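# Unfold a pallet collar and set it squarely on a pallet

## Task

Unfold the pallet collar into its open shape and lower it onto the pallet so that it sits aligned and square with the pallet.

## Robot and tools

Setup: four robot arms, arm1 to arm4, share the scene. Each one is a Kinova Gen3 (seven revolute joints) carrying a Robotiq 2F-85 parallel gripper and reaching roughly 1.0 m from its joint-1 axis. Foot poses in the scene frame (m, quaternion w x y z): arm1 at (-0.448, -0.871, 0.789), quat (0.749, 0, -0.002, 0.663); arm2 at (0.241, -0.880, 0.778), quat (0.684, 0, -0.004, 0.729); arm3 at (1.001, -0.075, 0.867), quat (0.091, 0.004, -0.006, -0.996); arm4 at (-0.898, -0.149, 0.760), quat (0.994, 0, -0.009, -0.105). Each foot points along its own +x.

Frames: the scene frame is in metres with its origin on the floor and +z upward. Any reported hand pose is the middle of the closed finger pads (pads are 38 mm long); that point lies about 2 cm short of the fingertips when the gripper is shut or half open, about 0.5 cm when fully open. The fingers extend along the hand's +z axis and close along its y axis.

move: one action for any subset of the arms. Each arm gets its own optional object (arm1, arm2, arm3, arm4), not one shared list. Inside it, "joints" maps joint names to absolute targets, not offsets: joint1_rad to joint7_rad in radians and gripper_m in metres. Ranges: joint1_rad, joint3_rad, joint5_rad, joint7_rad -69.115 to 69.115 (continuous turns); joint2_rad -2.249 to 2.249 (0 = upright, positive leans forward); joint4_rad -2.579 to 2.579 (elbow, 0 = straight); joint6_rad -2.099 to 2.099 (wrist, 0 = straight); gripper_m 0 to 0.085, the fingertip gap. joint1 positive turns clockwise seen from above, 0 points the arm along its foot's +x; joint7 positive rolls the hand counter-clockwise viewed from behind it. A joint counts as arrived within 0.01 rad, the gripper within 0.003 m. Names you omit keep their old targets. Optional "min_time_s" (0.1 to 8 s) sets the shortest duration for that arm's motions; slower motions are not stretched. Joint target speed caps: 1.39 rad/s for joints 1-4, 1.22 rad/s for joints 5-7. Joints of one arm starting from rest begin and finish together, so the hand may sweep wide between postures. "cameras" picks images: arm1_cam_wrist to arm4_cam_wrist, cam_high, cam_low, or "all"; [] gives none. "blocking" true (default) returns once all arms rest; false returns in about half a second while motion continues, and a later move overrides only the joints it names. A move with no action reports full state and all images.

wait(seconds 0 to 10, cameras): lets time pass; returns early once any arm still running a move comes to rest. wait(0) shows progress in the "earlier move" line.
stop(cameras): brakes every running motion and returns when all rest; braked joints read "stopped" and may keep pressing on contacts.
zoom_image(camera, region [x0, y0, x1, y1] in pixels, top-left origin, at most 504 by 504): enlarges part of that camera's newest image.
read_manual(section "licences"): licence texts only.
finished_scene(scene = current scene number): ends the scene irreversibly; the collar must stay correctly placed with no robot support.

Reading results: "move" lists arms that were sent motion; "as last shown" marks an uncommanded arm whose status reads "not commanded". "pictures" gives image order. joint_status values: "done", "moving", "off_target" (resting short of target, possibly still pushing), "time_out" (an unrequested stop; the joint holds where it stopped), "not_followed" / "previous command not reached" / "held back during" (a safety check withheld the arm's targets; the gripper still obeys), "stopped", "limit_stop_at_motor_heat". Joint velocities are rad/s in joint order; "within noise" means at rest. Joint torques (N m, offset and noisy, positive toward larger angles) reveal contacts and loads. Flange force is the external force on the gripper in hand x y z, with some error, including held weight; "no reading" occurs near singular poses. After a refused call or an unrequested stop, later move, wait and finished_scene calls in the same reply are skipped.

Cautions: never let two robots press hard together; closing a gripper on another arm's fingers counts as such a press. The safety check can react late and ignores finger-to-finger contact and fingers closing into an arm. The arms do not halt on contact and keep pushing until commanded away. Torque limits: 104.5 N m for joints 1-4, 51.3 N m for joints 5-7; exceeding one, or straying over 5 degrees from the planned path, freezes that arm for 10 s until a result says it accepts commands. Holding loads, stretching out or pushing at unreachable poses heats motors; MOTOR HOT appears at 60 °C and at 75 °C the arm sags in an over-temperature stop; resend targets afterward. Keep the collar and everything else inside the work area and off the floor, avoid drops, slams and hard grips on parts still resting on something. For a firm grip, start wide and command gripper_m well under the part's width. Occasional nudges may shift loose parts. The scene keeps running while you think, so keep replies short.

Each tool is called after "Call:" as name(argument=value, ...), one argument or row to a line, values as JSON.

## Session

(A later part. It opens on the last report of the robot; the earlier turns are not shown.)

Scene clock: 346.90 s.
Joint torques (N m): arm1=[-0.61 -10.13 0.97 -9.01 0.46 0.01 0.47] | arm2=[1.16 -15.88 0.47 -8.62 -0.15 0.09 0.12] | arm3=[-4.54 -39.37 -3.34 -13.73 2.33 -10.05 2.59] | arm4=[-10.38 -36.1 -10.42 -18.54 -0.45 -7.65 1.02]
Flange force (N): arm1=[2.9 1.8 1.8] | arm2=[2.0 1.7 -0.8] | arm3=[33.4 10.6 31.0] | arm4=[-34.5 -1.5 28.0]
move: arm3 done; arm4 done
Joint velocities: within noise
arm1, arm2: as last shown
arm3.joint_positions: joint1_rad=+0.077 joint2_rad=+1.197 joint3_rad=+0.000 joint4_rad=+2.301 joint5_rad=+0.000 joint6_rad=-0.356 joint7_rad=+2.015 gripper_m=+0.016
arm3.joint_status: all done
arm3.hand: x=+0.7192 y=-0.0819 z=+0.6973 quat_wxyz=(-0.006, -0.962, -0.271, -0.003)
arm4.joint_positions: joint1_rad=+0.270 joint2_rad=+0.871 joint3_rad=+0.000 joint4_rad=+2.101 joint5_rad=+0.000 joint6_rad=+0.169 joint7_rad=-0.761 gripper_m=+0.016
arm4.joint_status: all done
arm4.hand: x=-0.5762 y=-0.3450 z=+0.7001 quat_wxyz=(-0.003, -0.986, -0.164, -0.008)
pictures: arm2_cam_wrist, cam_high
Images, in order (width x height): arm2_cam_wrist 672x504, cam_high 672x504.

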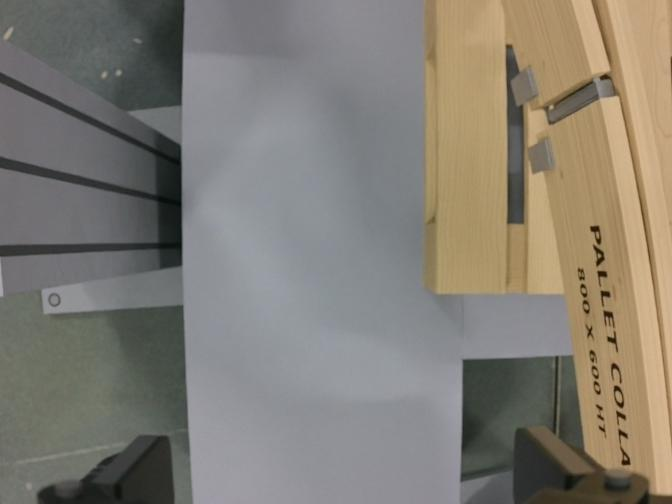

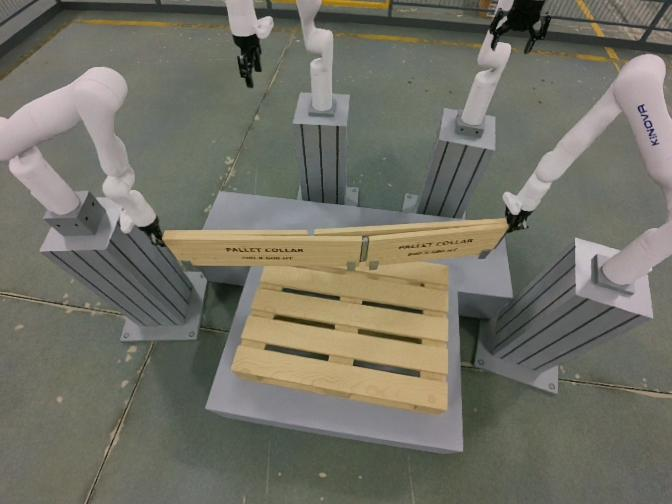

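Call:
move(
  arm3={"joints":{"joint1_rad":0.0054,"joint2_rad":1.207,"joint4_rad":2.325,"joint6_rad":-0.3904,"joint7_rad":1.95},"min_time_s":3},
  arm4={"joints":{"joint7_rad":-1.1},"min_time_s":3},
  arm2={"joints":{"joint1_rad":0.22,"joint2_rad":0.5,"joint4_rad":1.205,"joint6_rad":1.437,"joint7_rad":0.05},"min_time_s":3},
  cameras=["arm2_cam_wrist"],
)

Call:
zoom_image(
  camera="arm2_cam_wrist",
  region=[340, 0, 672, 300],
)

Scene clock: 361.27 s.
Joint torques (N m): arm1=[-0.62 -10.17 1.05 -9 0.48 -0.02 0.47] | arm2=[1.18 -18.52 0.47 -8.57 -0.21 0.07 0.12] | arm3=[-0.69 -24.94 -0.95 3.49 0.95 -1.28 1.17] | arm4=[-0.24 -29.89 1.59 -6.92 -1.57 -1.73 -1.1]
Flange force (N): arm1=[2.8 1.8 1.6] | arm2=[2.1 1.2 -0.6] | arm3=[5.4 3.7 26.6] | arm4=[-7.4 0.6 29.2]
move: arm2 done; arm3 done; arm4 done
Joint velocities: within noise
arm1: as last shown
arm2.joint_positions: joint1_rad=+0.220 joint2_rad=+0.500 joint3_rad=+0.000 joint4_rad=+1.205 joint5_rad=+0.000 joint6_rad=+1.437 joint7_rad=+0.050 gripper_m=+0.085
arm2.joint_status: all done
arm2.hand: x=+0.3437 y=-0.3786 z=+1.0819 quat_wxyz=(-0.003, -0.053, -0.999, -0.003)
arm3.joint_positions: joint1_rad=+0.005 joint2_rad=+1.207 joint3_rad=+0.000 joint4_rad=+2.325 joint5_rad=+0.000 joint6_rad=-0.390 joint7_rad=+1.950 gripper_m=+0.016
arm3.joint_status: all done
arm3.hand: x=+0.7288 y=-0.1006 z=+0.6976 quat_wxyz=(-0.006, -0.962, -0.274, -0.003)
arm4.joint_positions: joint1_rad=+0.270 joint2_rad=+0.871 joint3_rad=+0.000 joint4_rad=+2.101 joint5_rad=+0.000 joint6_rad=+0.169 joint7_rad=-1.100 gripper_m=+0.016
arm4.joint_status: all done
arm4.hand: x=-0.5763 y=-0.3450 z=+0.7001 quat_wxyz=(-0.001, -1.000, +0.005, -0.008)
Images, in order (width x height): arm2_cam_wrist 672x504.

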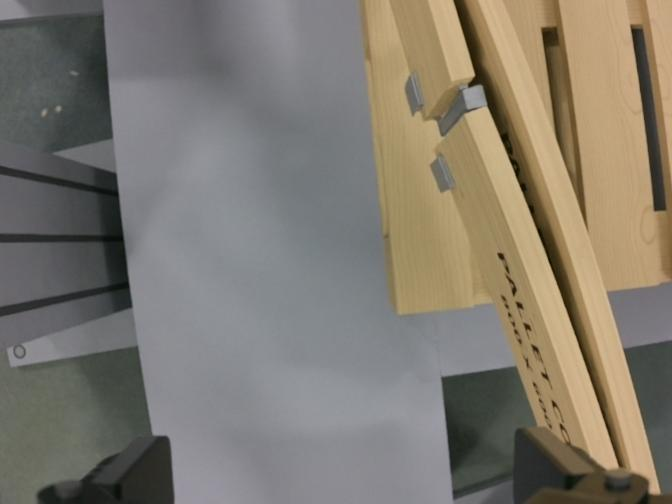

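Scaled by 1.518.

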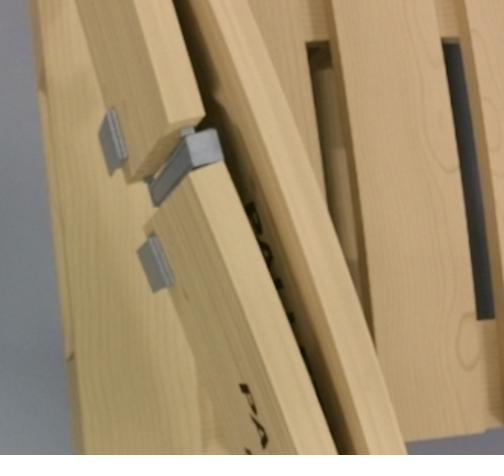

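Call:
move(
  arm3={"joints":{"joint1_rad":0.1875,"joint2_rad":1.514,"joint4_rad":2.065,"joint6_rad":-0.4374,"joint7_rad":1.821},"min_time_s":4},
  arm4={"joints":{"joint7_rad":-0.65},"min_time_s":4},
)

Call:
move(
  arm3={"joints":{"gripper_m":0.085}},
)

Call:
move(
  arm3={"joints":{"joint2_rad":1.2,"joint6_rad":-0.1234},"min_time_s":2},
  arm4={"joints":{"joint7_rad":-0.35},"min_time_s":2},
  cameras=["arm2_cam_wrist","arm3_cam_wrist","arm4_cam_wrist","cam_high"],
)

Call:
zoom_image(
  camera="cam_high",
  region=[160, 190, 520, 290],
)

Scene clock: 393.30 s.
Joint torques (N m): arm1=[-0.6 -10.17 1.01 -9.02 0.47 -0.01 0.46] | arm2=[1.13 -18.58 0.51 -8.52 -0.18 0.07 0.12] | arm3=[1 -7.21 1.4 0.47 -0.69 0.61 0.3] | arm4=[-1.66 -19.82 1.64 1.1 2.24 2.32 2.45]
Flange force (N): arm1=[2.8 1.8 1.7] | arm2=[2.0 1.5 -0.7] | arm3=[-0.7 3.5 -29.7] | arm4=[3.3 2.4 14.2]
move: arm3 done; arm4 done
Joint velocities: within noise
arm1, arm2: as last shown
arm3.joint_positions: joint1_rad=+0.187 joint2_rad=+1.514 joint3_rad=+0.000 joint4_rad=+2.065 joint5_rad=+0.000 joint6_rad=-0.437 joint7_rad=+1.821 gripper_m=+0.016
arm3.joint_status: all done
arm3.hand: x=+0.7167 y=-0.0518 z=+0.5771 quat_wxyz=(-0.006, -0.993, -0.122, -0.004)
arm4.joint_positions: joint1_rad=+0.270 joint2_rad=+0.871 joint3_rad=+0.000 joint4_rad=+2.101 joint5_rad=+0.000 joint6_rad=+0.169 joint7_rad=-0.650 gripper_m=+0.016
arm4.joint_status: all done
arm4.hand: x=-0.5763 y=-0.3450 z=+0.7001 quat_wxyz=(-0.003, -0.976, -0.218, -0.008)
pictures: none

Scene clock: 394.50 s.
Joint torques (N m): arm1=[-0.63 -10.13 1.02 -9.04 0.47 0 0.47] | arm2=[1.19 -18.59 0.45 -8.54 -0.17 0.06 0.14] | arm3=[0.26 -15.09 -0.15 3.15 -0.15 0.23 0.3] | arm4=[-1.15 -23.09 2.03 0.07 1.88 2.14 2.04]
Flange force (N): arm1=[3.0 1.8 1.9] | arm2=[2.2 1.5 -0.7] | arm3=[0.8 1.4 -4.6] | arm4=[2.8 1.1 22.3]
move: arm3 done
Joint velocities: within noise
arm1, arm2, arm4: as last shown
arm3.joint_positions: joint1_rad=+0.187 joint2_rad=+1.514 joint3_rad=+0.000 joint4_rad=+2.065 joint5_rad=+0.000 joint6_rad=-0.437 joint7_rad=+1.821 gripper_m=+0.085
arm3.joint_status: all done
arm3.hand: x=+0.7167 y=-0.0518 z=+0.5771 quat_wxyz=(-0.006, -0.993, -0.122, -0.004)
pictures: none

Scene clock: 396.80 s.
Joint torques (N m): arm1=[-0.62 -10.14 0.99 -9.03 0.47 -0.01 0.46] | arm2=[1.16 -18.57 0.48 -8.53 -0.17 0.09 0.17] | arm3=[0.3 -16.58 -0.21 0.52 -0.15 0.23 0.3] | arm4=[-6.34 -25.31 -4.44 -6.19 2.15 -1.28 2.9]
Flange force (N): arm1=[2.9 1.7 1.8] | arm2=[2.2 1.5 -0.7] | arm3=[1.9 2.4 -3.6] | arm4=[-11.2 -3.7 18.0]
move: arm3 done; arm4 done
Joint velocities: within noise
arm1, arm2: as last shown
arm3.joint_positions: joint1_rad=+0.187 joint2_rad=+1.200 joint3_rad=+0.000 joint4_rad=+2.065 joint5_rad=+0.000 joint6_rad=-0.123 joint7_rad=+1.821 gripper_m=+0.085
arm3.joint_status: all done
arm3.hand: x=+0.6493 y=-0.0504 z=+0.6778 quat_wxyz=(-0.006, -0.993, -0.122, -0.004)
arm4.joint_positions: joint1_rad=+0.270 joint2_rad=+0.871 joint3_rad=+0.000 joint4_rad=+2.101 joint5_rad=+0.000 joint6_rad=+0.169 joint7_rad=-0.350 gripper_m=+0.016
arm4.joint_status: all done
arm4.hand: x=-0.5764 y=-0.3450 z=+0.7001 quat_wxyz=(-0.004, -0.932, -0.362, -0.007)
Images, in order (width x height): arm2_cam_wrist 672x504, arm3_cam_wrist 672x504, arm4_cam_wrist 672x504, cam_high 672x504.

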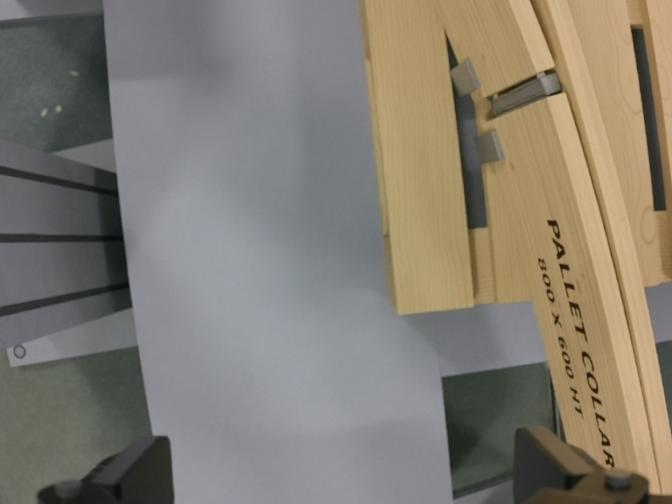

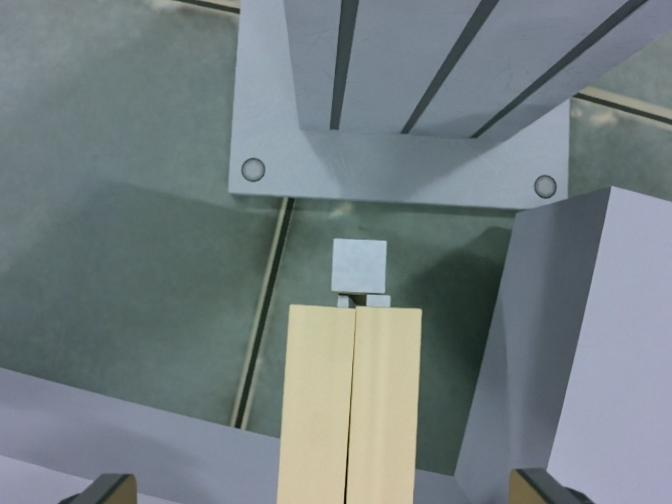

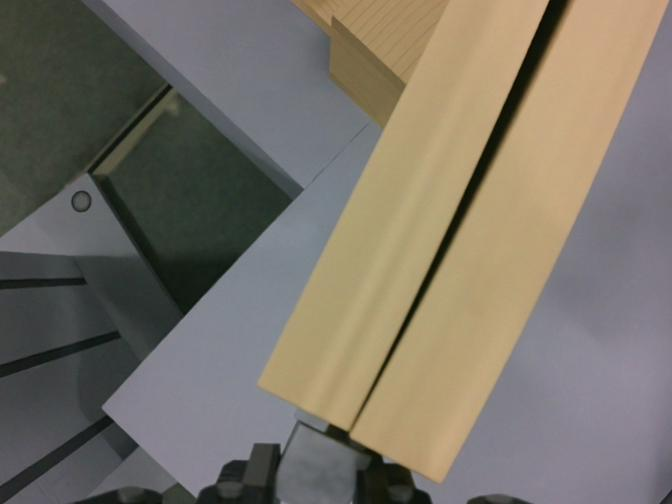

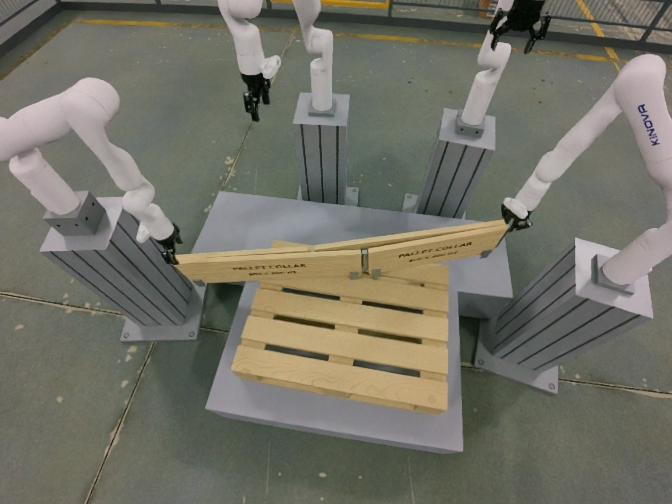

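Scaled by 1.400 from the camera's image (finer frame: 960x720).

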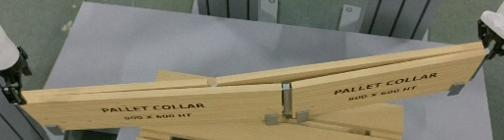

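Call:
move(
  arm2={"joints":{"joint1_rad":-0.389,"joint2_rad":1.2817,"joint4_rad":0.359,"joint6_rad":1.5009,"joint7_rad":-0.2275},"min_time_s":3},
  cameras=["arm2_cam_wrist","cam_high"],
)

Scene clock: 412.50 s.
Joint torques (N m): arm1=[-0.65 -10.13 1.01 -9.01 0.47 -0.01 0.46] | arm2=[1.13 -27.98 0.6 -8.55 -0.19 0.07 0.13] | arm3=[0.26 -16.57 -0.19 0.58 -0.13 0.24 0.3] | arm4=[-6.37 -25.28 -4.37 -6.27 2.12 -1.36 2.88]
Flange force (N): arm1=[2.9 1.7 1.7] | arm2=no reading | arm3=[1.7 2.2 -3.5] | arm4=[-11.4 -3.7 17.8]
move: arm2 done
Joint velocities: within noise
arm1.joint_positions: joint1_rad=+0.000 joint2_rad=+0.109 joint3_rad=+0.000 joint4_rad=+1.205 joint5_rad=+0.000 joint6_rad=+1.828 joint7_rad=+1.690 gripper_m=+0.085
arm1.joint_status: not commanded
arm1.hand: x=-0.3817 y=-0.5282 z=+1.2616 quat_wxyz=(-0.002, +0.706, -0.708, +0.000)
arm2.joint_positions: joint1_rad=-0.389 joint2_rad=+1.282 joint3_rad=+0.000 joint4_rad=+0.359 joint5_rad=+0.000 joint6_rad=+1.501 joint7_rad=-0.228 gripper_m=+0.085
arm2.joint_status: all done
arm2.hand: x=-0.0505 y=-0.2246 z=+0.8513 quat_wxyz=(-0.003, +0.112, -0.994, -0.002)
arm3, arm4: as last shown
arm4.hand: x=-0.5763 y=-0.3450 z=+0.7001 quat_wxyz=(-0.004, -0.932, -0.362, -0.007)
Images, in order (width x height): arm2_cam_wrist 672x504, cam_high 672x504.

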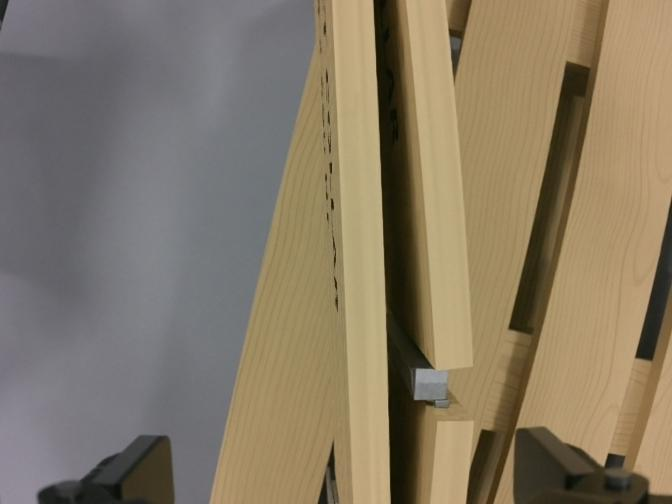

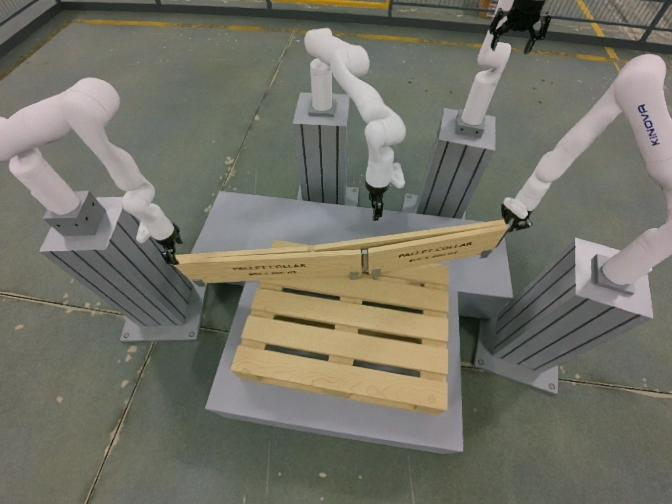

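Call:
move(
  arm2={"joints":{"joint1_rad":-0.3176,"joint2_rad":1.418,"joint4_rad":0.397,"joint6_rad":1.3266,"joint7_rad":-0.126,"gripper_m":0.034},"min_time_s":2},
  cameras=["arm2_cam_wrist"],
)

Scene clock: 426.33 s.
Joint torques (N m): arm1=[-0.61 -10.13 1 -9.02 0.47 -0.01 0.48] | arm2=[1.19 -28.29 0.69 -8.29 -0.19 0.04 0.15] | arm3=[0.25 -16.59 -0.18 0.54 -0.18 0.21 0.31] | arm4=[-6.36 -25.34 -4.36 -6.23 2.14 -1.28 2.84]
Flange force (N): arm1=[2.9 1.8 1.8] | arm2=no reading | arm3=[1.8 2.2 -3.6] | arm4=[-11.4 -3.7 18.1]
move: arm2 done
Joint velocities: within noise
arm1, arm3, arm4: as last shown
arm2.joint_positions: joint1_rad=-0.318 joint2_rad=+1.418 joint3_rad=+0.000 joint4_rad=+0.397 joint5_rad=+0.000 joint6_rad=+1.327 joint7_rad=-0.126 gripper_m=+0.034
arm2.joint_status: all done
arm2.hand: x=-0.0038 y=-0.2012 z=+0.7417 quat_wxyz=(-0.003, +0.127, -0.992, -0.002)
Images, in order (width x height): arm2_cam_wrist 672x504.

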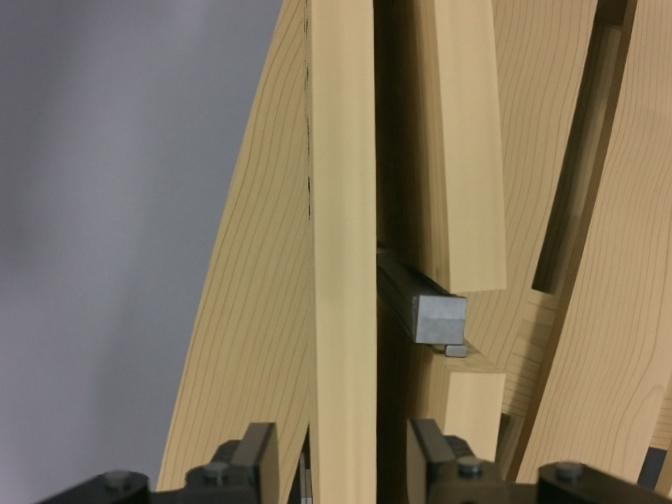

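Call:
move(
  arm2={"joints":{"joint2_rad":1.5788,"joint4_rad":0.2944,"joint6_rad":1.2684},"min_time_s":2},
)

Call:
move(
  arm2={"joints":{"gripper_m":0}},
  cameras=["arm2_cam_wrist"],
)

Scene clock: 434.53 s.
Joint torques (N m): arm1=[-0.62 -10.12 1.02 -9.03 0.47 0 0.47] | arm2=[1.18 -28.4 0.59 -8.21 -0.2 0.08 0.14] | arm3=[0.25 -16.56 -0.16 0.59 -0.15 0.25 0.32] | arm4=[-6.3 -25.34 -4.38 -6.23 2.1 -1.34 2.85]
Flange force (N): arm1=[3.0 1.8 1.9] | arm2=no reading | arm3=[1.7 2.2 -3.5] | arm4=[-11.2 -3.6 18.0]
move: arm2 done
Joint velocities: within noise
arm1, arm3, arm4: as last shown
arm2.joint_positions: joint1_rad=-0.318 joint2_rad=+1.579 joint3_rad=+0.000 joint4_rad=+0.294 joint5_rad=+0.000 joint6_rad=+1.268 joint7_rad=-0.126 gripper_m=+0.034
arm2.joint_status: all done
arm2.hand: x=-0.0033 y=-0.2008 z=+0.6567 quat_wxyz=(-0.003, +0.127, -0.992, -0.002)
pictures: none

Scene clock: 435.30 s.
Joint torques (N m): arm1=[-0.63 -10.15 1.03 -9 0.48 0 0.45] | arm2=[0.8 -26.25 1.07 -11.45 0.45 -5.87 0.45] | arm3=[0.24 -16.57 -0.19 0.53 -0.17 0.22 0.32] | arm4=[-6.15 -28.22 -4.36 -9.26 1.66 -2.92 2.41]
Flange force (N): arm1=[2.8 1.7 1.7] | arm2=no reading | arm3=[1.8 2.2 -3.6] | arm4=[-13.1 -7.4 21.0]
move: arm2 off_target
Joint velocities: within noise
arm1, arm3, arm4: as last shown
arm2.joint_positions: joint1_rad=-0.318 joint2_rad=+1.579 joint3_rad=+0.000 joint4_rad=+0.294 joint5_rad=+0.000 joint6_rad=+1.268 joint7_rad=-0.126 gripper_m=+0.019
arm2.joint_status: gripper_m off_target (ended at +0.019, target +0.000)
arm2.hand: x=-0.0033 y=-0.2008 z=+0.6566 quat_wxyz=(-0.003, +0.127, -0.992, -0.002)
arm4.hand: x=-0.5763 y=-0.3450 z=+0.7000 quat_wxyz=(-0.004, -0.932, -0.362, -0.007)
Images, in order (width x height): arm2_cam_wrist 672x504.

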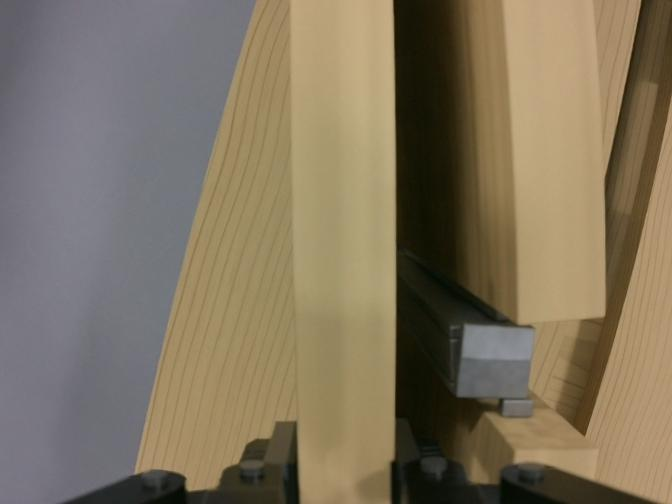

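Call:
move(
  arm2={"joints":{"joint1_rad":-0.3846,"joint2_rad":1.1845,"joint4_rad":1.335,"joint6_rad":0.6221,"joint7_rad":-0.453},"min_time_s":5},
  arm4={"joints":{"joint7_rad":-0.55},"min_time_s":5},
  cameras=["cam_high","arm2_cam_wrist","arm4_cam_wrist","arm3_cam_wrist","cam_low"],
)

Scene clock: 453.77 s.
Joint torques (N m): arm1=[-0.63 -10.14 1 -9.01 0.48 -0.02 0.46] | arm2=[-21.95 -28.62 -24.76 8.25 -7.29 12.06 2.43] | arm3=[0.22 -16.6 -0.16 0.53 -0.15 0.23 0.32] | arm4=[-12.61 -27.87 -14.43 -23.61 -1.67 -11.64 0.31]
Flange force (N): arm1=[2.9 1.7 1.7] | arm2=[-19.0 42.6 34.4] | arm3=[1.9 2.2 -3.5] | arm4=[-44.5 -12.8 -5.6]
move: arm2 done; arm4 done
TORQUE WARNING: arm2's joint6_rad reached its warning level (29.4 N m). A warning alone does not stop the arm.
Joint velocities: within noise
arm1, arm3: as last shown
arm2.joint_positions: joint1_rad=-0.385 joint2_rad=+1.185 joint3_rad=+0.000 joint4_rad=+1.335 joint5_rad=+0.000 joint6_rad=+0.622 joint7_rad=-0.453 gripper_m=+0.019
arm2.joint_status: all done
arm2.hand: x=+0.0159 y=-0.3520 z=+0.6560 quat_wxyz=(-0.003, -0.003, -1.000, -0.003)
arm4.joint_positions: joint1_rad=+0.270 joint2_rad=+0.871 joint3_rad=+0.000 joint4_rad=+2.101 joint5_rad=+0.000 joint6_rad=+0.169 joint7_rad=-0.550 gripper_m=+0.000
arm4.joint_status: all done
arm4.on_its_own: gripper_m moved -0.016 to your old target +0.000
arm4.hand: x=-0.5763 y=-0.3450 z=+0.7000 quat_wxyz=(-0.003, -0.964, -0.267, -0.008)
pictures: arm2_cam_wrist, arm3_cam_wrist, arm4_cam_wrist, cam_high, cam_low
Images, in order (width x height): arm2_cam_wrist 672x504, arm3_cam_wrist 672x504, arm4_cam_wrist 672x504, cam_high 672x504, cam_low 672x504.

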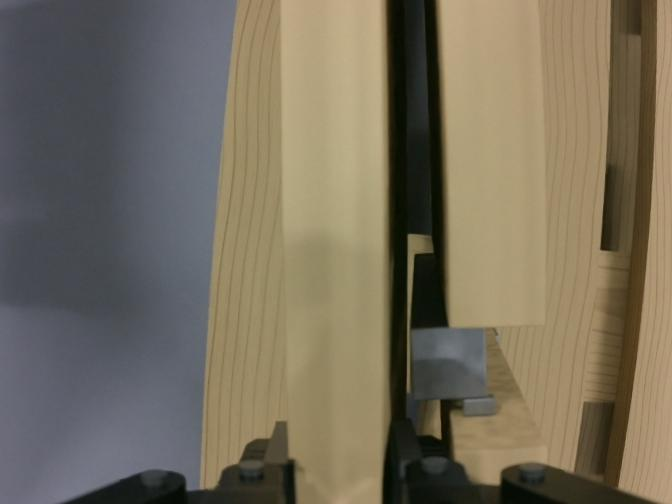

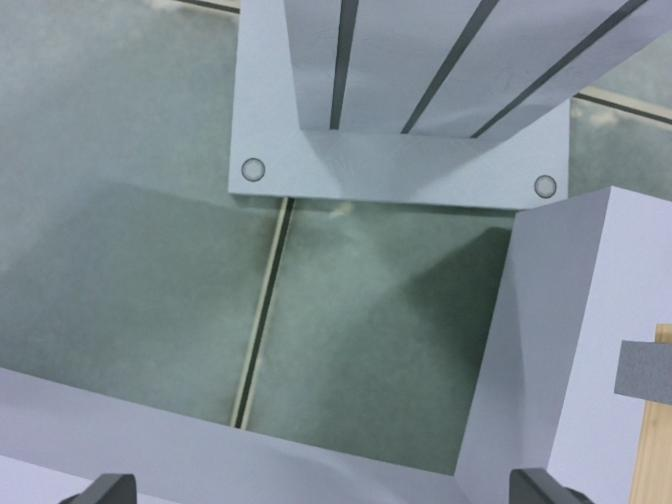

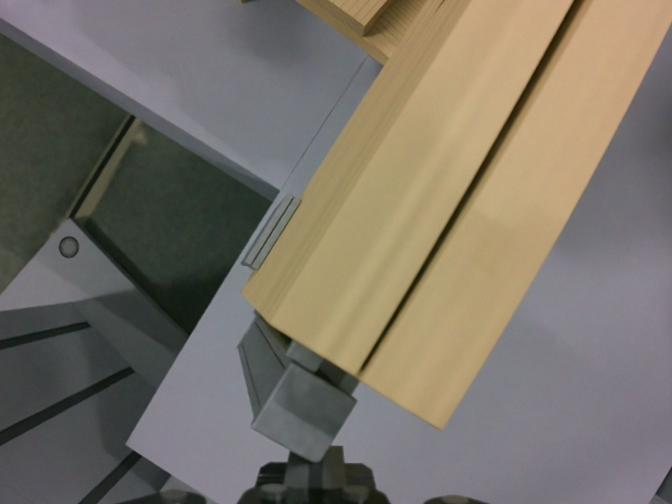

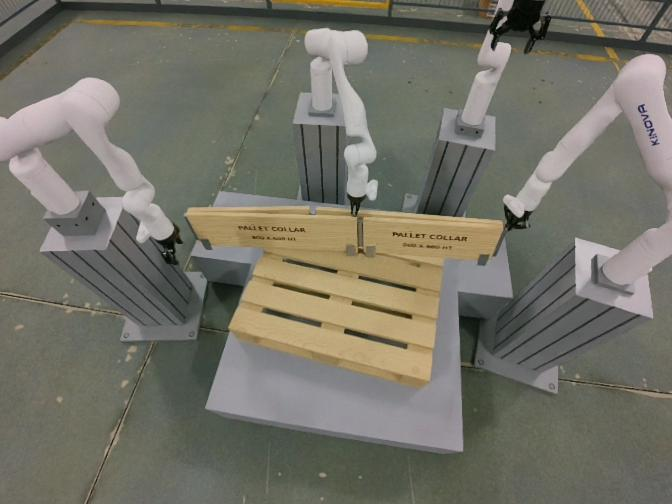

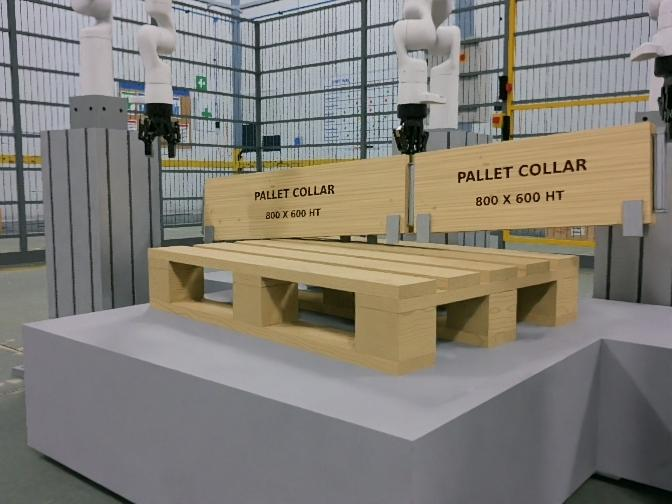

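Call:
move(
  arm4={"joints":{"joint2_rad":0.6325,"joint4_rad":2.0987,"joint6_rad":0.4103},"min_time_s":1.5},
)

Call:
move(
  arm4={"joints":{"joint1_rad":0.2186,"joint7_rad":-1.153,"gripper_m":0.085},"min_time_s":1.5},
  cameras=["arm4_cam_wrist"],
)

Scene clock: 475.57 s.
Joint torques (N m): arm1=[-0.63 -10.13 1.02 -9.01 0.47 0 0.45] | arm2=[4.09 -23.05 1.27 5.92 -2.64 8.7 -2.07] | arm3=[0.24 -16.56 -0.17 0.54 -0.16 0.23 0.31] | arm4=[-0.99 -15.32 1.29 -4.62 0.24 -0.15 0.51]
Flange force (N): arm1=[2.9 1.7 1.8] | arm2=[11.7 18.7 17.5] | arm3=[1.8 2.2 -3.6] | arm4=[-2.9 -1.4 -0.3]
move: arm4 done
Joint velocities: within noise
arm1, arm2, arm3: as last shown
arm2.hand: x=+0.0159 y=-0.3521 z=+0.6560 quat_wxyz=(-0.003, -0.003, -1.000, -0.003)
arm4.joint_positions: joint1_rad=+0.270 joint2_rad=+0.633 joint3_rad=+0.000 joint4_rad=+2.099 joint5_rad=+0.000 joint6_rad=+0.410 joint7_rad=-0.550 gripper_m=+0.000
arm4.joint_status: all done
arm4.hand: x=-0.5785 y=-0.3445 z=+0.7901 quat_wxyz=(-0.003, -0.964, -0.267, -0.008)
pictures: none

Scene clock: 477.40 s.
Joint torques (N m): arm1=[-0.62 -10.15 1 -9.01 0.48 0.01 0.47] | arm2=[4.09 -22.97 0.89 6.14 -2.6 8.93 -1.98] | arm3=[0.28 -16.58 -0.21 0.56 -0.17 0.23 0.32] | arm4=[-1.05 -15.32 1.33 -4.67 0.19 -0.17 0.53]
Flange force (N): arm1=[2.9 1.8 1.8] | arm2=[11.9 18.8 17.7] | arm3=[1.8 2.3 -3.6] | arm4=[-3.4 0.7 -0.4]
move: arm4 done
Joint velocities: within noise
arm1, arm2, arm3: as last shown
arm2.joint_positions: joint1_rad=-0.385 joint2_rad=+1.184 joint3_rad=+0.000 joint4_rad=+1.335 joint5_rad=+0.000 joint6_rad=+0.622 joint7_rad=-0.453 gripper_m=+0.019
arm4.joint_positions: joint1_rad=+0.219 joint2_rad=+0.632 joint3_rad=+0.000 joint4_rad=+2.099 joint5_rad=+0.000 joint6_rad=+0.410 joint7_rad=-1.153 gripper_m=+0.085
arm4.joint_status: all done
arm4.hand: x=-0.5689 y=-0.3278 z=+0.7902 quat_wxyz=(-0.001, -1.000, +0.006, -0.009)
Images, in order (width x height): arm4_cam_wrist 672x504.

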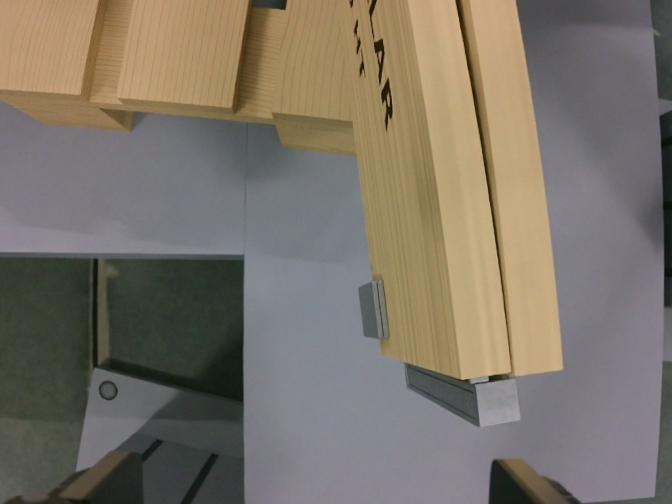

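Call:
move(
  arm4={"joints":{"joint1_rad":0.4206,"joint2_rad":0.8356,"joint4_rad":2.0159,"joint6_rad":0.29,"joint7_rad":-0.851},"min_time_s":2},
  cameras=["arm4_cam_wrist"],
)

Scene clock: 496.47 s.
Joint torques (N m): arm1=[-0.58 -10.15 1.02 -9.01 0.47 0.01 0.47] | arm2=[4.02 -22.98 0.89 6.13 -2.59 8.92 -1.99] | arm3=[0.3 -16.6 -0.15 0.53 -0.15 0.22 0.31] | arm4=[-1.09 -17.44 1.35 -3.8 0.17 -0.12 0.56]
Flange force (N): arm1=[2.8 1.8 1.8] | arm2=[11.8 18.9 17.7] | arm3=[1.8 2.4 -3.6] | arm4=[-3.7 -0.9 -0.7]
move: arm4 done
Joint velocities: within noise
arm1, arm2: as last shown
arm3.joint_positions: joint1_rad=+0.187 joint2_rad=+1.200 joint3_rad=+0.000 joint4_rad=+2.065 joint5_rad=+0.000 joint6_rad=-0.123 joint7_rad=+1.821 gripper_m=+0.085
arm3.joint_status: not commanded
arm3.hand: x=+0.6493 y=-0.0504 z=+0.6778 quat_wxyz=(-0.006, -0.993, -0.122, -0.004)
arm4.joint_positions: joint1_rad=+0.421 joint2_rad=+0.836 joint3_rad=+0.000 joint4_rad=+2.016 joint5_rad=+0.000 joint6_rad=+0.290 joint7_rad=-0.851 gripper_m=+0.085
arm4.joint_status: all done
arm4.hand: x=-0.5877 y=-0.4069 z=+0.7200 quat_wxyz=(-0.001, -0.999, -0.044, -0.008)
Images, in order (width x height): arm4_cam_wrist 672x504.

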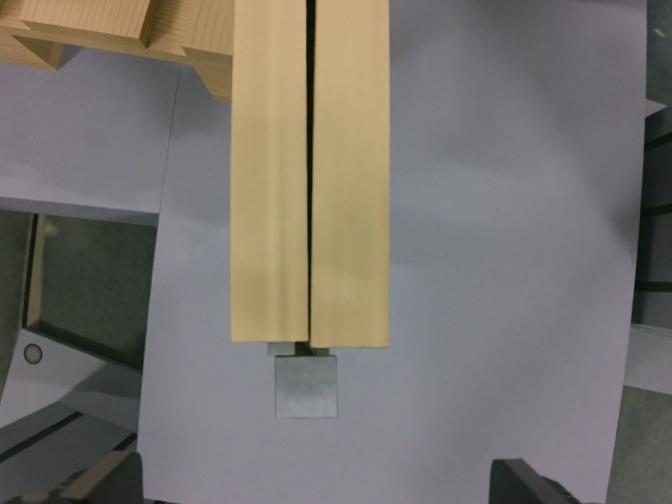

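Call:
move(
  arm4={"joints":{"joint1_rad":0.407,"joint2_rad":1.0041,"joint4_rad":1.9693,"joint6_rad":0.1682,"joint7_rad":-0.864},"min_time_s":1.5},
)

Call:
move(
  arm4={"joints":{"gripper_m":0}},
)

Call:
move(
  arm4={"joints":{"joint7_rad":-0.48},"min_time_s":2},
  cameras=["arm4_cam_wrist","arm2_cam_wrist","cam_high"],
)

Scene clock: 509.10 s.
Joint torques (N m): arm1=[-0.65 -10.15 1 -9.01 0.48 0.02 0.48] | arm2=[4.06 -23 0.83 6.11 -2.59 8.92 -2.02] | arm3=[0.25 -16.55 -0.16 0.54 -0.15 0.23 0.34] | arm4=[-1.06 -18.44 1.44 -2.71 0.17 -0.16 0.5]
Flange force (N): arm1=[2.9 1.7 1.8] | arm2=[11.8 18.8 17.8] | arm3=[1.8 2.3 -3.7] | arm4=[-3.4 -0.7 -1.4]
move: arm4 done
Joint velocities: within noise
arm1.joint_positions: joint1_rad=+0.000 joint2_rad=+0.109 joint3_rad=+0.000 joint4_rad=+1.205 joint5_rad=+0.000 joint6_rad=+1.828 joint7_rad=+1.690 gripper_m=+0.085
arm1.joint_status: not commanded
arm1.hand: x=-0.3817 y=-0.5282 z=+1.2616 quat_wxyz=(-0.002, +0.706, -0.708, +0.000)
arm2, arm3: as last shown
arm4.joint_positions: joint1_rad=+0.407 joint2_rad=+1.004 joint3_rad=+0.000 joint4_rad=+1.969 joint5_rad=+0.000 joint6_rad=+0.168 joint7_rad=-0.864 gripper_m=+0.085
arm4.joint_status: all done
arm4.hand: x=-0.5786 y=-0.4061 z=+0.6551 quat_wxyz=(-0.001, -0.999, -0.044, -0.008)
pictures: none

Scene clock: 510.20 s.
Joint torques (N m): arm1=[-0.67 -10.14 1 -9.01 0.45 0.01 0.48] | arm2=[3.82 -22.65 0.94 10.11 -2.85 11.18 -2.5] | arm3=[0.3 -16.6 -0.16 0.52 -0.17 0.22 0.34] | arm4=[-0.85 -19.18 3.59 -3.52 0.64 -1.65 0.59]
Flange force (N): arm1=[2.9 1.7 1.8] | arm2=[14.8 29.0 22.9] | arm3=[1.8 2.4 -3.6] | arm4=[-1.6 0.1 -2.9]
move: arm4 off_target
Joint velocities: within noise
arm1, arm2, arm3: as last shown
arm2.hand: x=+0.0159 y=-0.3520 z=+0.6560 quat_wxyz=(-0.003, -0.003, -1.000, -0.003)
arm4.joint_positions: joint1_rad=+0.407 joint2_rad=+1.004 joint3_rad=+0.000 joint4_rad=+1.969 joint5_rad=+0.000 joint6_rad=+0.168 joint7_rad=-0.864 gripper_m=+0.016
arm4.joint_status: gripper_m off_target (ended at +0.016, target +0.000)
arm4.hand: x=-0.5786 y=-0.4060 z=+0.6550 quat_wxyz=(-0.001, -0.999, -0.044, -0.008)
pictures: none

Scene clock: 512.50 s.
Joint torques (N m): arm1=[-0.64 -10.12 1.02 -9.01 0.46 -0.01 0.47] | arm2=[0.74 -23.85 -2.01 9.96 -3.49 11.36 -2.12] | arm3=[0.27 -16.6 -0.16 0.55 -0.15 0.23 0.3] | arm4=[-7.67 -22.6 -5.17 -11.66 0.56 -6.22 1.24]
Flange force (N): arm1=[2.9 1.7 1.8] | arm2=[10.8 31.5 25.4] | arm3=[1.8 2.3 -3.5] | arm4=[-19.9 -4.9 -8.2]
move: arm4 done
Joint velocities: within noise
arm1, arm2, arm3: as last shown
arm2.hand: x=+0.0159 y=-0.3521 z=+0.6560 quat_wxyz=(-0.003, -0.003, -1.000, -0.003)
arm4.joint_positions: joint1_rad=+0.407 joint2_rad=+1.004 joint3_rad=+0.000 joint4_rad=+1.969 joint5_rad=+0.000 joint6_rad=+0.168 joint7_rad=-0.480 gripper_m=+0.016
arm4.joint_status: all done
arm4.hand: x=-0.5787 y=-0.4060 z=+0.6551 quat_wxyz=(-0.003, -0.972, -0.234, -0.008)
pictures: arm2_cam_wrist, arm4_cam_wrist, cam_high
Images, in order (width x height): arm2_cam_wrist 672x504, arm4_cam_wrist 672x504, cam_high 672x504.

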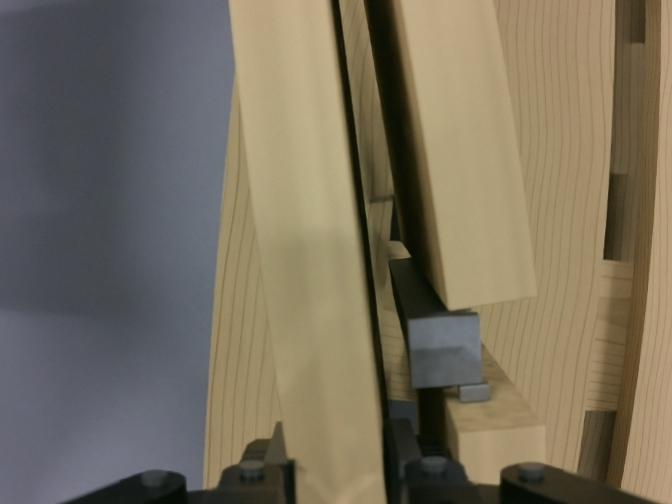

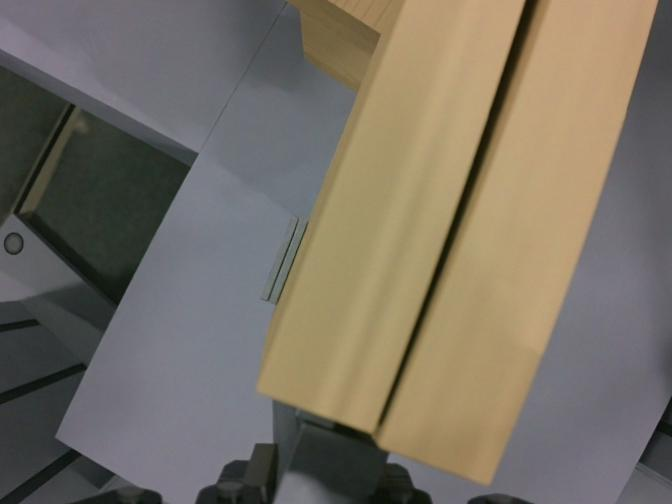

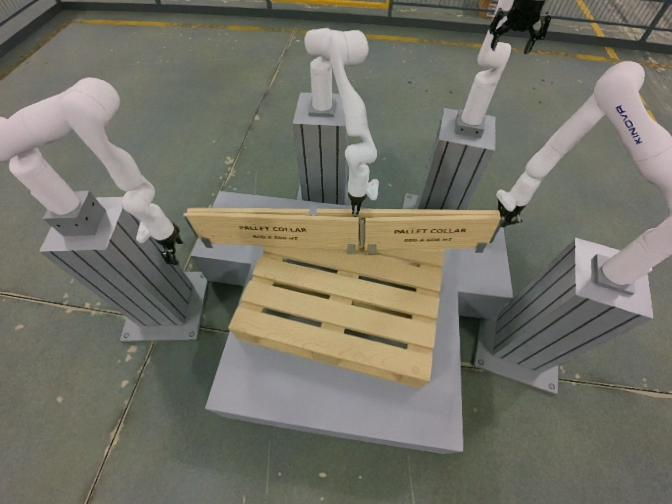

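Call:
move(
  arm2={"joints":{"joint2_rad":1.0422,"joint4_rad":1.3694,"joint6_rad":0.73},"min_time_s":3},
  arm4={"joints":{"joint2_rad":0.8396,"joint4_rad":1.9975,"joint6_rad":0.3045},"min_time_s":3},
  cameras=["cam_low","arm2_cam_wrist"],
)

Call:
move(
  arm2={"joints":{"joint1_rad":-0.5811,"joint2_rad":0.861,"joint4_rad":1.9384,"joint6_rad":0.3422,"joint7_rad":-0.9406},"min_time_s":6},
  cameras=["cam_high","arm2_cam_wrist","arm4_cam_wrist"],
)

Scene clock: 529.23 s.
Joint torques (N m): arm1=[-0.64 -10.16 1.03 -9.03 0.47 0.01 0.46] | arm2=[4.27 -45.47 5.65 -11.61 2.44 0.83 0.63] | arm3=[0.23 -16.56 -0.14 0.55 -0.15 0.22 0.32] | arm4=[-1.11 -17.6 1.34 -3.82 0.18 -0.16 0.51]
Flange force (N): arm1=[2.9 1.7 1.8] | arm2=[10.1 0.7 39.8] | arm3=[1.8 2.2 -3.7] | arm4=[-3.0 -1.7 -0.8]
Flange force when the fault began (N): arm2=[9.9 -0.8 40.0]
move: arm2 torque_fault; arm4 done
TORQUE FAULT: arm2's joint2_rad strayed more than 5 degrees from its planned motion. arm2 is stopped for about 10 seconds more. It runs no commands until a result says that it accepts them again.
TORQUE WARNING: arm2's joint2_rad reached its warning level (56.7 N m).
Joint velocities: within noise
arm1, arm3: as last shown
arm2.joint_positions: joint1_rad=-0.385 joint2_rad=+1.135 joint3_rad=-0.001 joint4_rad=+1.369 joint5_rad=+0.000 joint6_rad=+0.727 joint7_rad=-0.453 gripper_m=+0.019
arm2.joint_status: joint2_rad torque_fault (moved -0.049 of -0.142); the others done
arm2.hand: x=+0.0293 y=-0.3816 z=+0.6790 quat_wxyz=(-0.022, -0.003, -0.999, +0.038)
arm4.joint_positions: joint1_rad=+0.407 joint2_rad=+0.840 joint3_rad=+0.000 joint4_rad=+1.997 joint5_rad=+0.000 joint6_rad=+0.304 joint7_rad=-0.480 gripper_m=+0.000
arm4.joint_status: all done
arm4.on_its_own: gripper_m moved -0.016 to your old target +0.000
arm4.hand: x=-0.5798 y=-0.4058 z=+0.7202 quat_wxyz=(-0.003, -0.972, -0.234, -0.008)
pictures: arm2_cam_wrist, cam_low
Images, in order (width x height): arm2_cam_wrist 672x504, cam_low 672x504.

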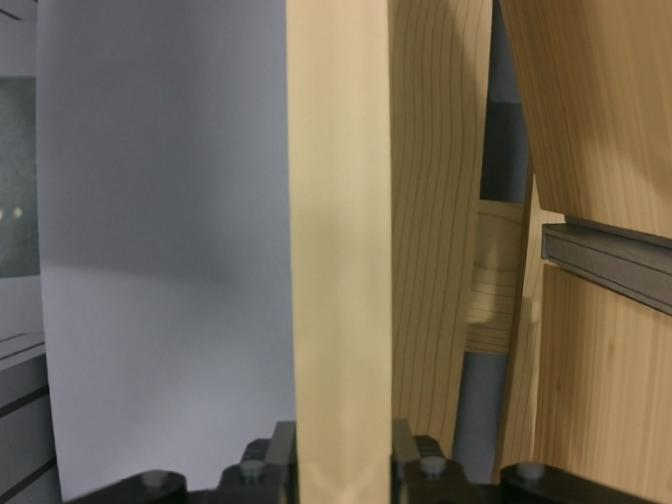

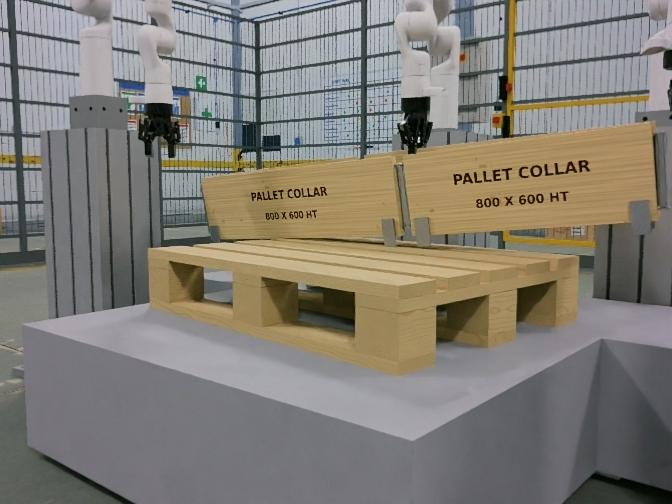

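not run: a stop that you did not command came earlier in this reply.

Call:
wait(
  seconds=8,
  cameras=["all"],
)

Call:
zoom_image(
  camera="cam_high",
  region=[160, 170, 540, 420],
)

Scene clock: 539.80 s.
Joint torques (N m): arm1=[-0.62 -10.12 0.98 -8.97 0.46 -0.01 0.47] | arm2=[4.14 -45.45 5.58 -11.66 2.42 0.86 0.63] | arm3=[0.23 -16.56 -0.22 0.52 -0.15 0.24 0.3] | arm4=[-1.05 -17.62 1.4 -3.87 0.22 -0.15 0.52]
Flange force (N): arm1=[2.8 1.7 1.6] | arm2=[9.8 0.5 39.8] | arm3=[1.9 2.2 -3.6] | arm4=[-3.0 -2.0 -0.8]
TORQUE FAULT, CONTINUED: arm2's stop (torque fault of arm2's joint2_rad) is over. arm2 accepts commands again.
Joint velocities: within noise
arm1.joint_positions: joint1_rad=+0.000 joint2_rad=+0.109 joint3_rad=+0.000 joint4_rad=+1.205 joint5_rad=+0.000 joint6_rad=+1.828 joint7_rad=+1.690 gripper_m=+0.085
arm1.joint_status: not commanded
arm1.hand: x=-0.3817 y=-0.5282 z=+1.2616 quat_wxyz=(-0.002, +0.706, -0.708, +0.000)
arm2.joint_positions: joint1_rad=-0.385 joint2_rad=+1.135 joint3_rad=-0.001 joint4_rad=+1.369 joint5_rad=+0.000 joint6_rad=+0.727 joint7_rad=-0.453 gripper_m=+0.019
arm2.joint_status: joint2_rad torque_fault (moved -0.049 of -0.142); the others done
arm2.hand: x=+0.0293 y=-0.3816 z=+0.6790 quat_wxyz=(-0.022, -0.003, -0.999, +0.038)
arm3.joint_positions: joint1_rad=+0.187 joint2_rad=+1.200 joint3_rad=+0.000 joint4_rad=+2.065 joint5_rad=+0.000 joint6_rad=-0.123 joint7_rad=+1.821 gripper_m=+0.085
arm3.joint_status: not commanded
arm3.hand: x=+0.6493 y=-0.0504 z=+0.6778 quat_wxyz=(-0.006, -0.993, -0.122, -0.004)
arm4.joint_positions: joint1_rad=+0.407 joint2_rad=+0.840 joint3_rad=+0.000 joint4_rad=+1.997 joint5_rad=+0.000 joint6_rad=+0.304 joint7_rad=-0.480 gripper_m=+0.000
arm4.joint_status: all done
arm4.hand: x=-0.5798 y=-0.4058 z=+0.7202 quat_wxyz=(-0.003, -0.972, -0.234, -0.008)
wait: 8.00 s; at rest from the start
pictures: arm1_cam_wrist, arm2_cam_wrist, arm3_cam_wrist, arm4_cam_wrist, cam_high, cam_low
Images, in order (width x height): arm1_cam_wrist 672x504, arm2_cam_wrist 672x504, arm3_cam_wrist 672x504, arm4_cam_wrist 672x504, cam_high 672x504, cam_low 672x504.

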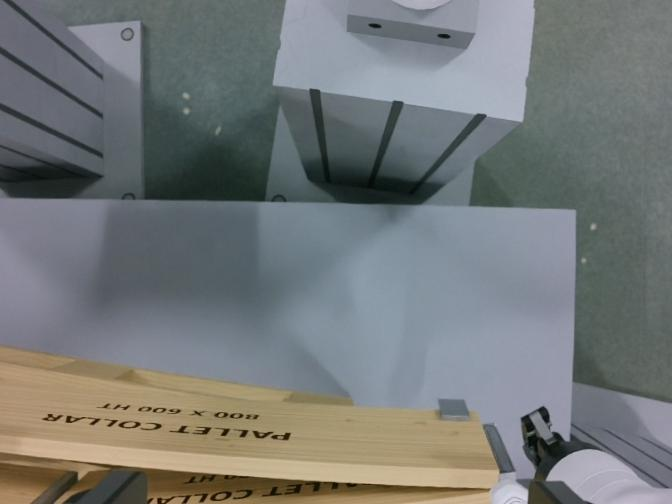

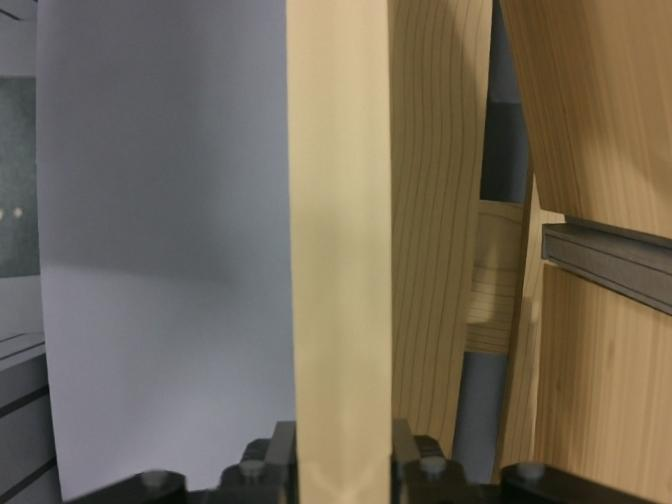

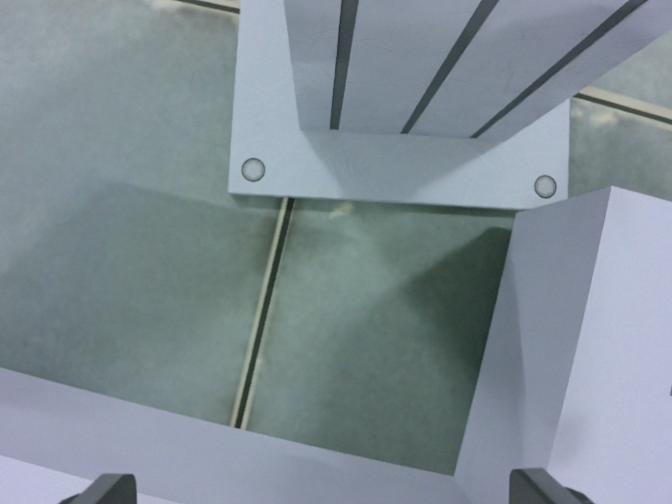

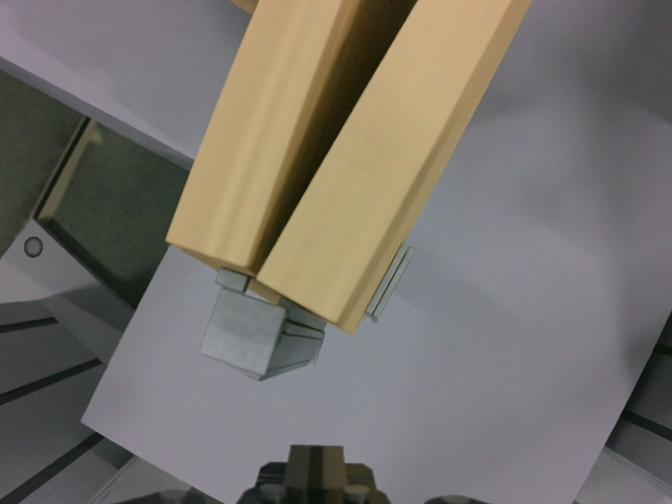

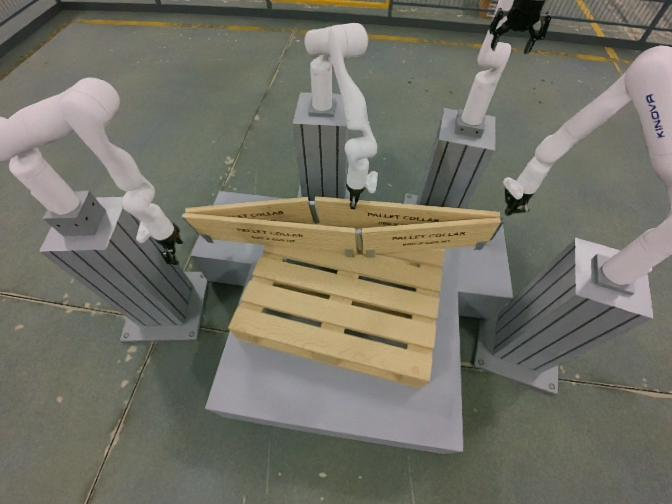

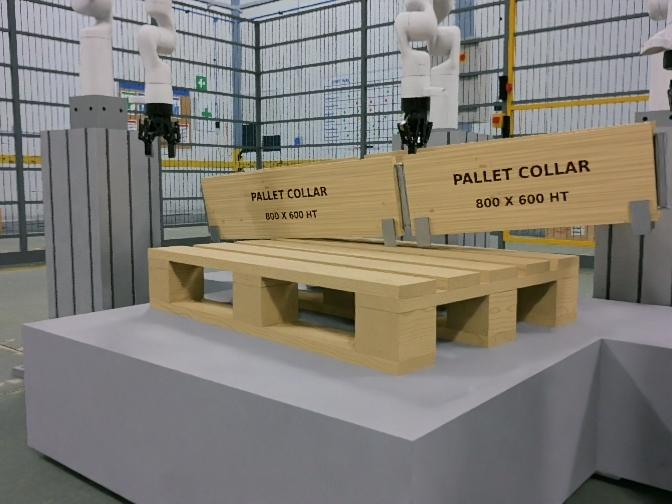

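Scaled by 1.326 from the camera's image (finer frame: 960x720).

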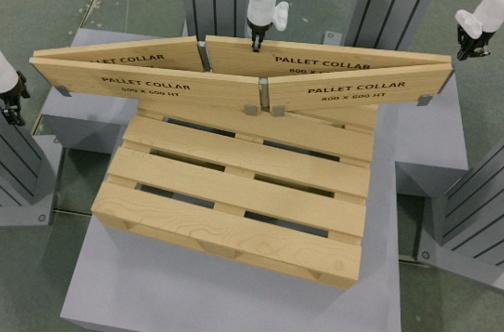

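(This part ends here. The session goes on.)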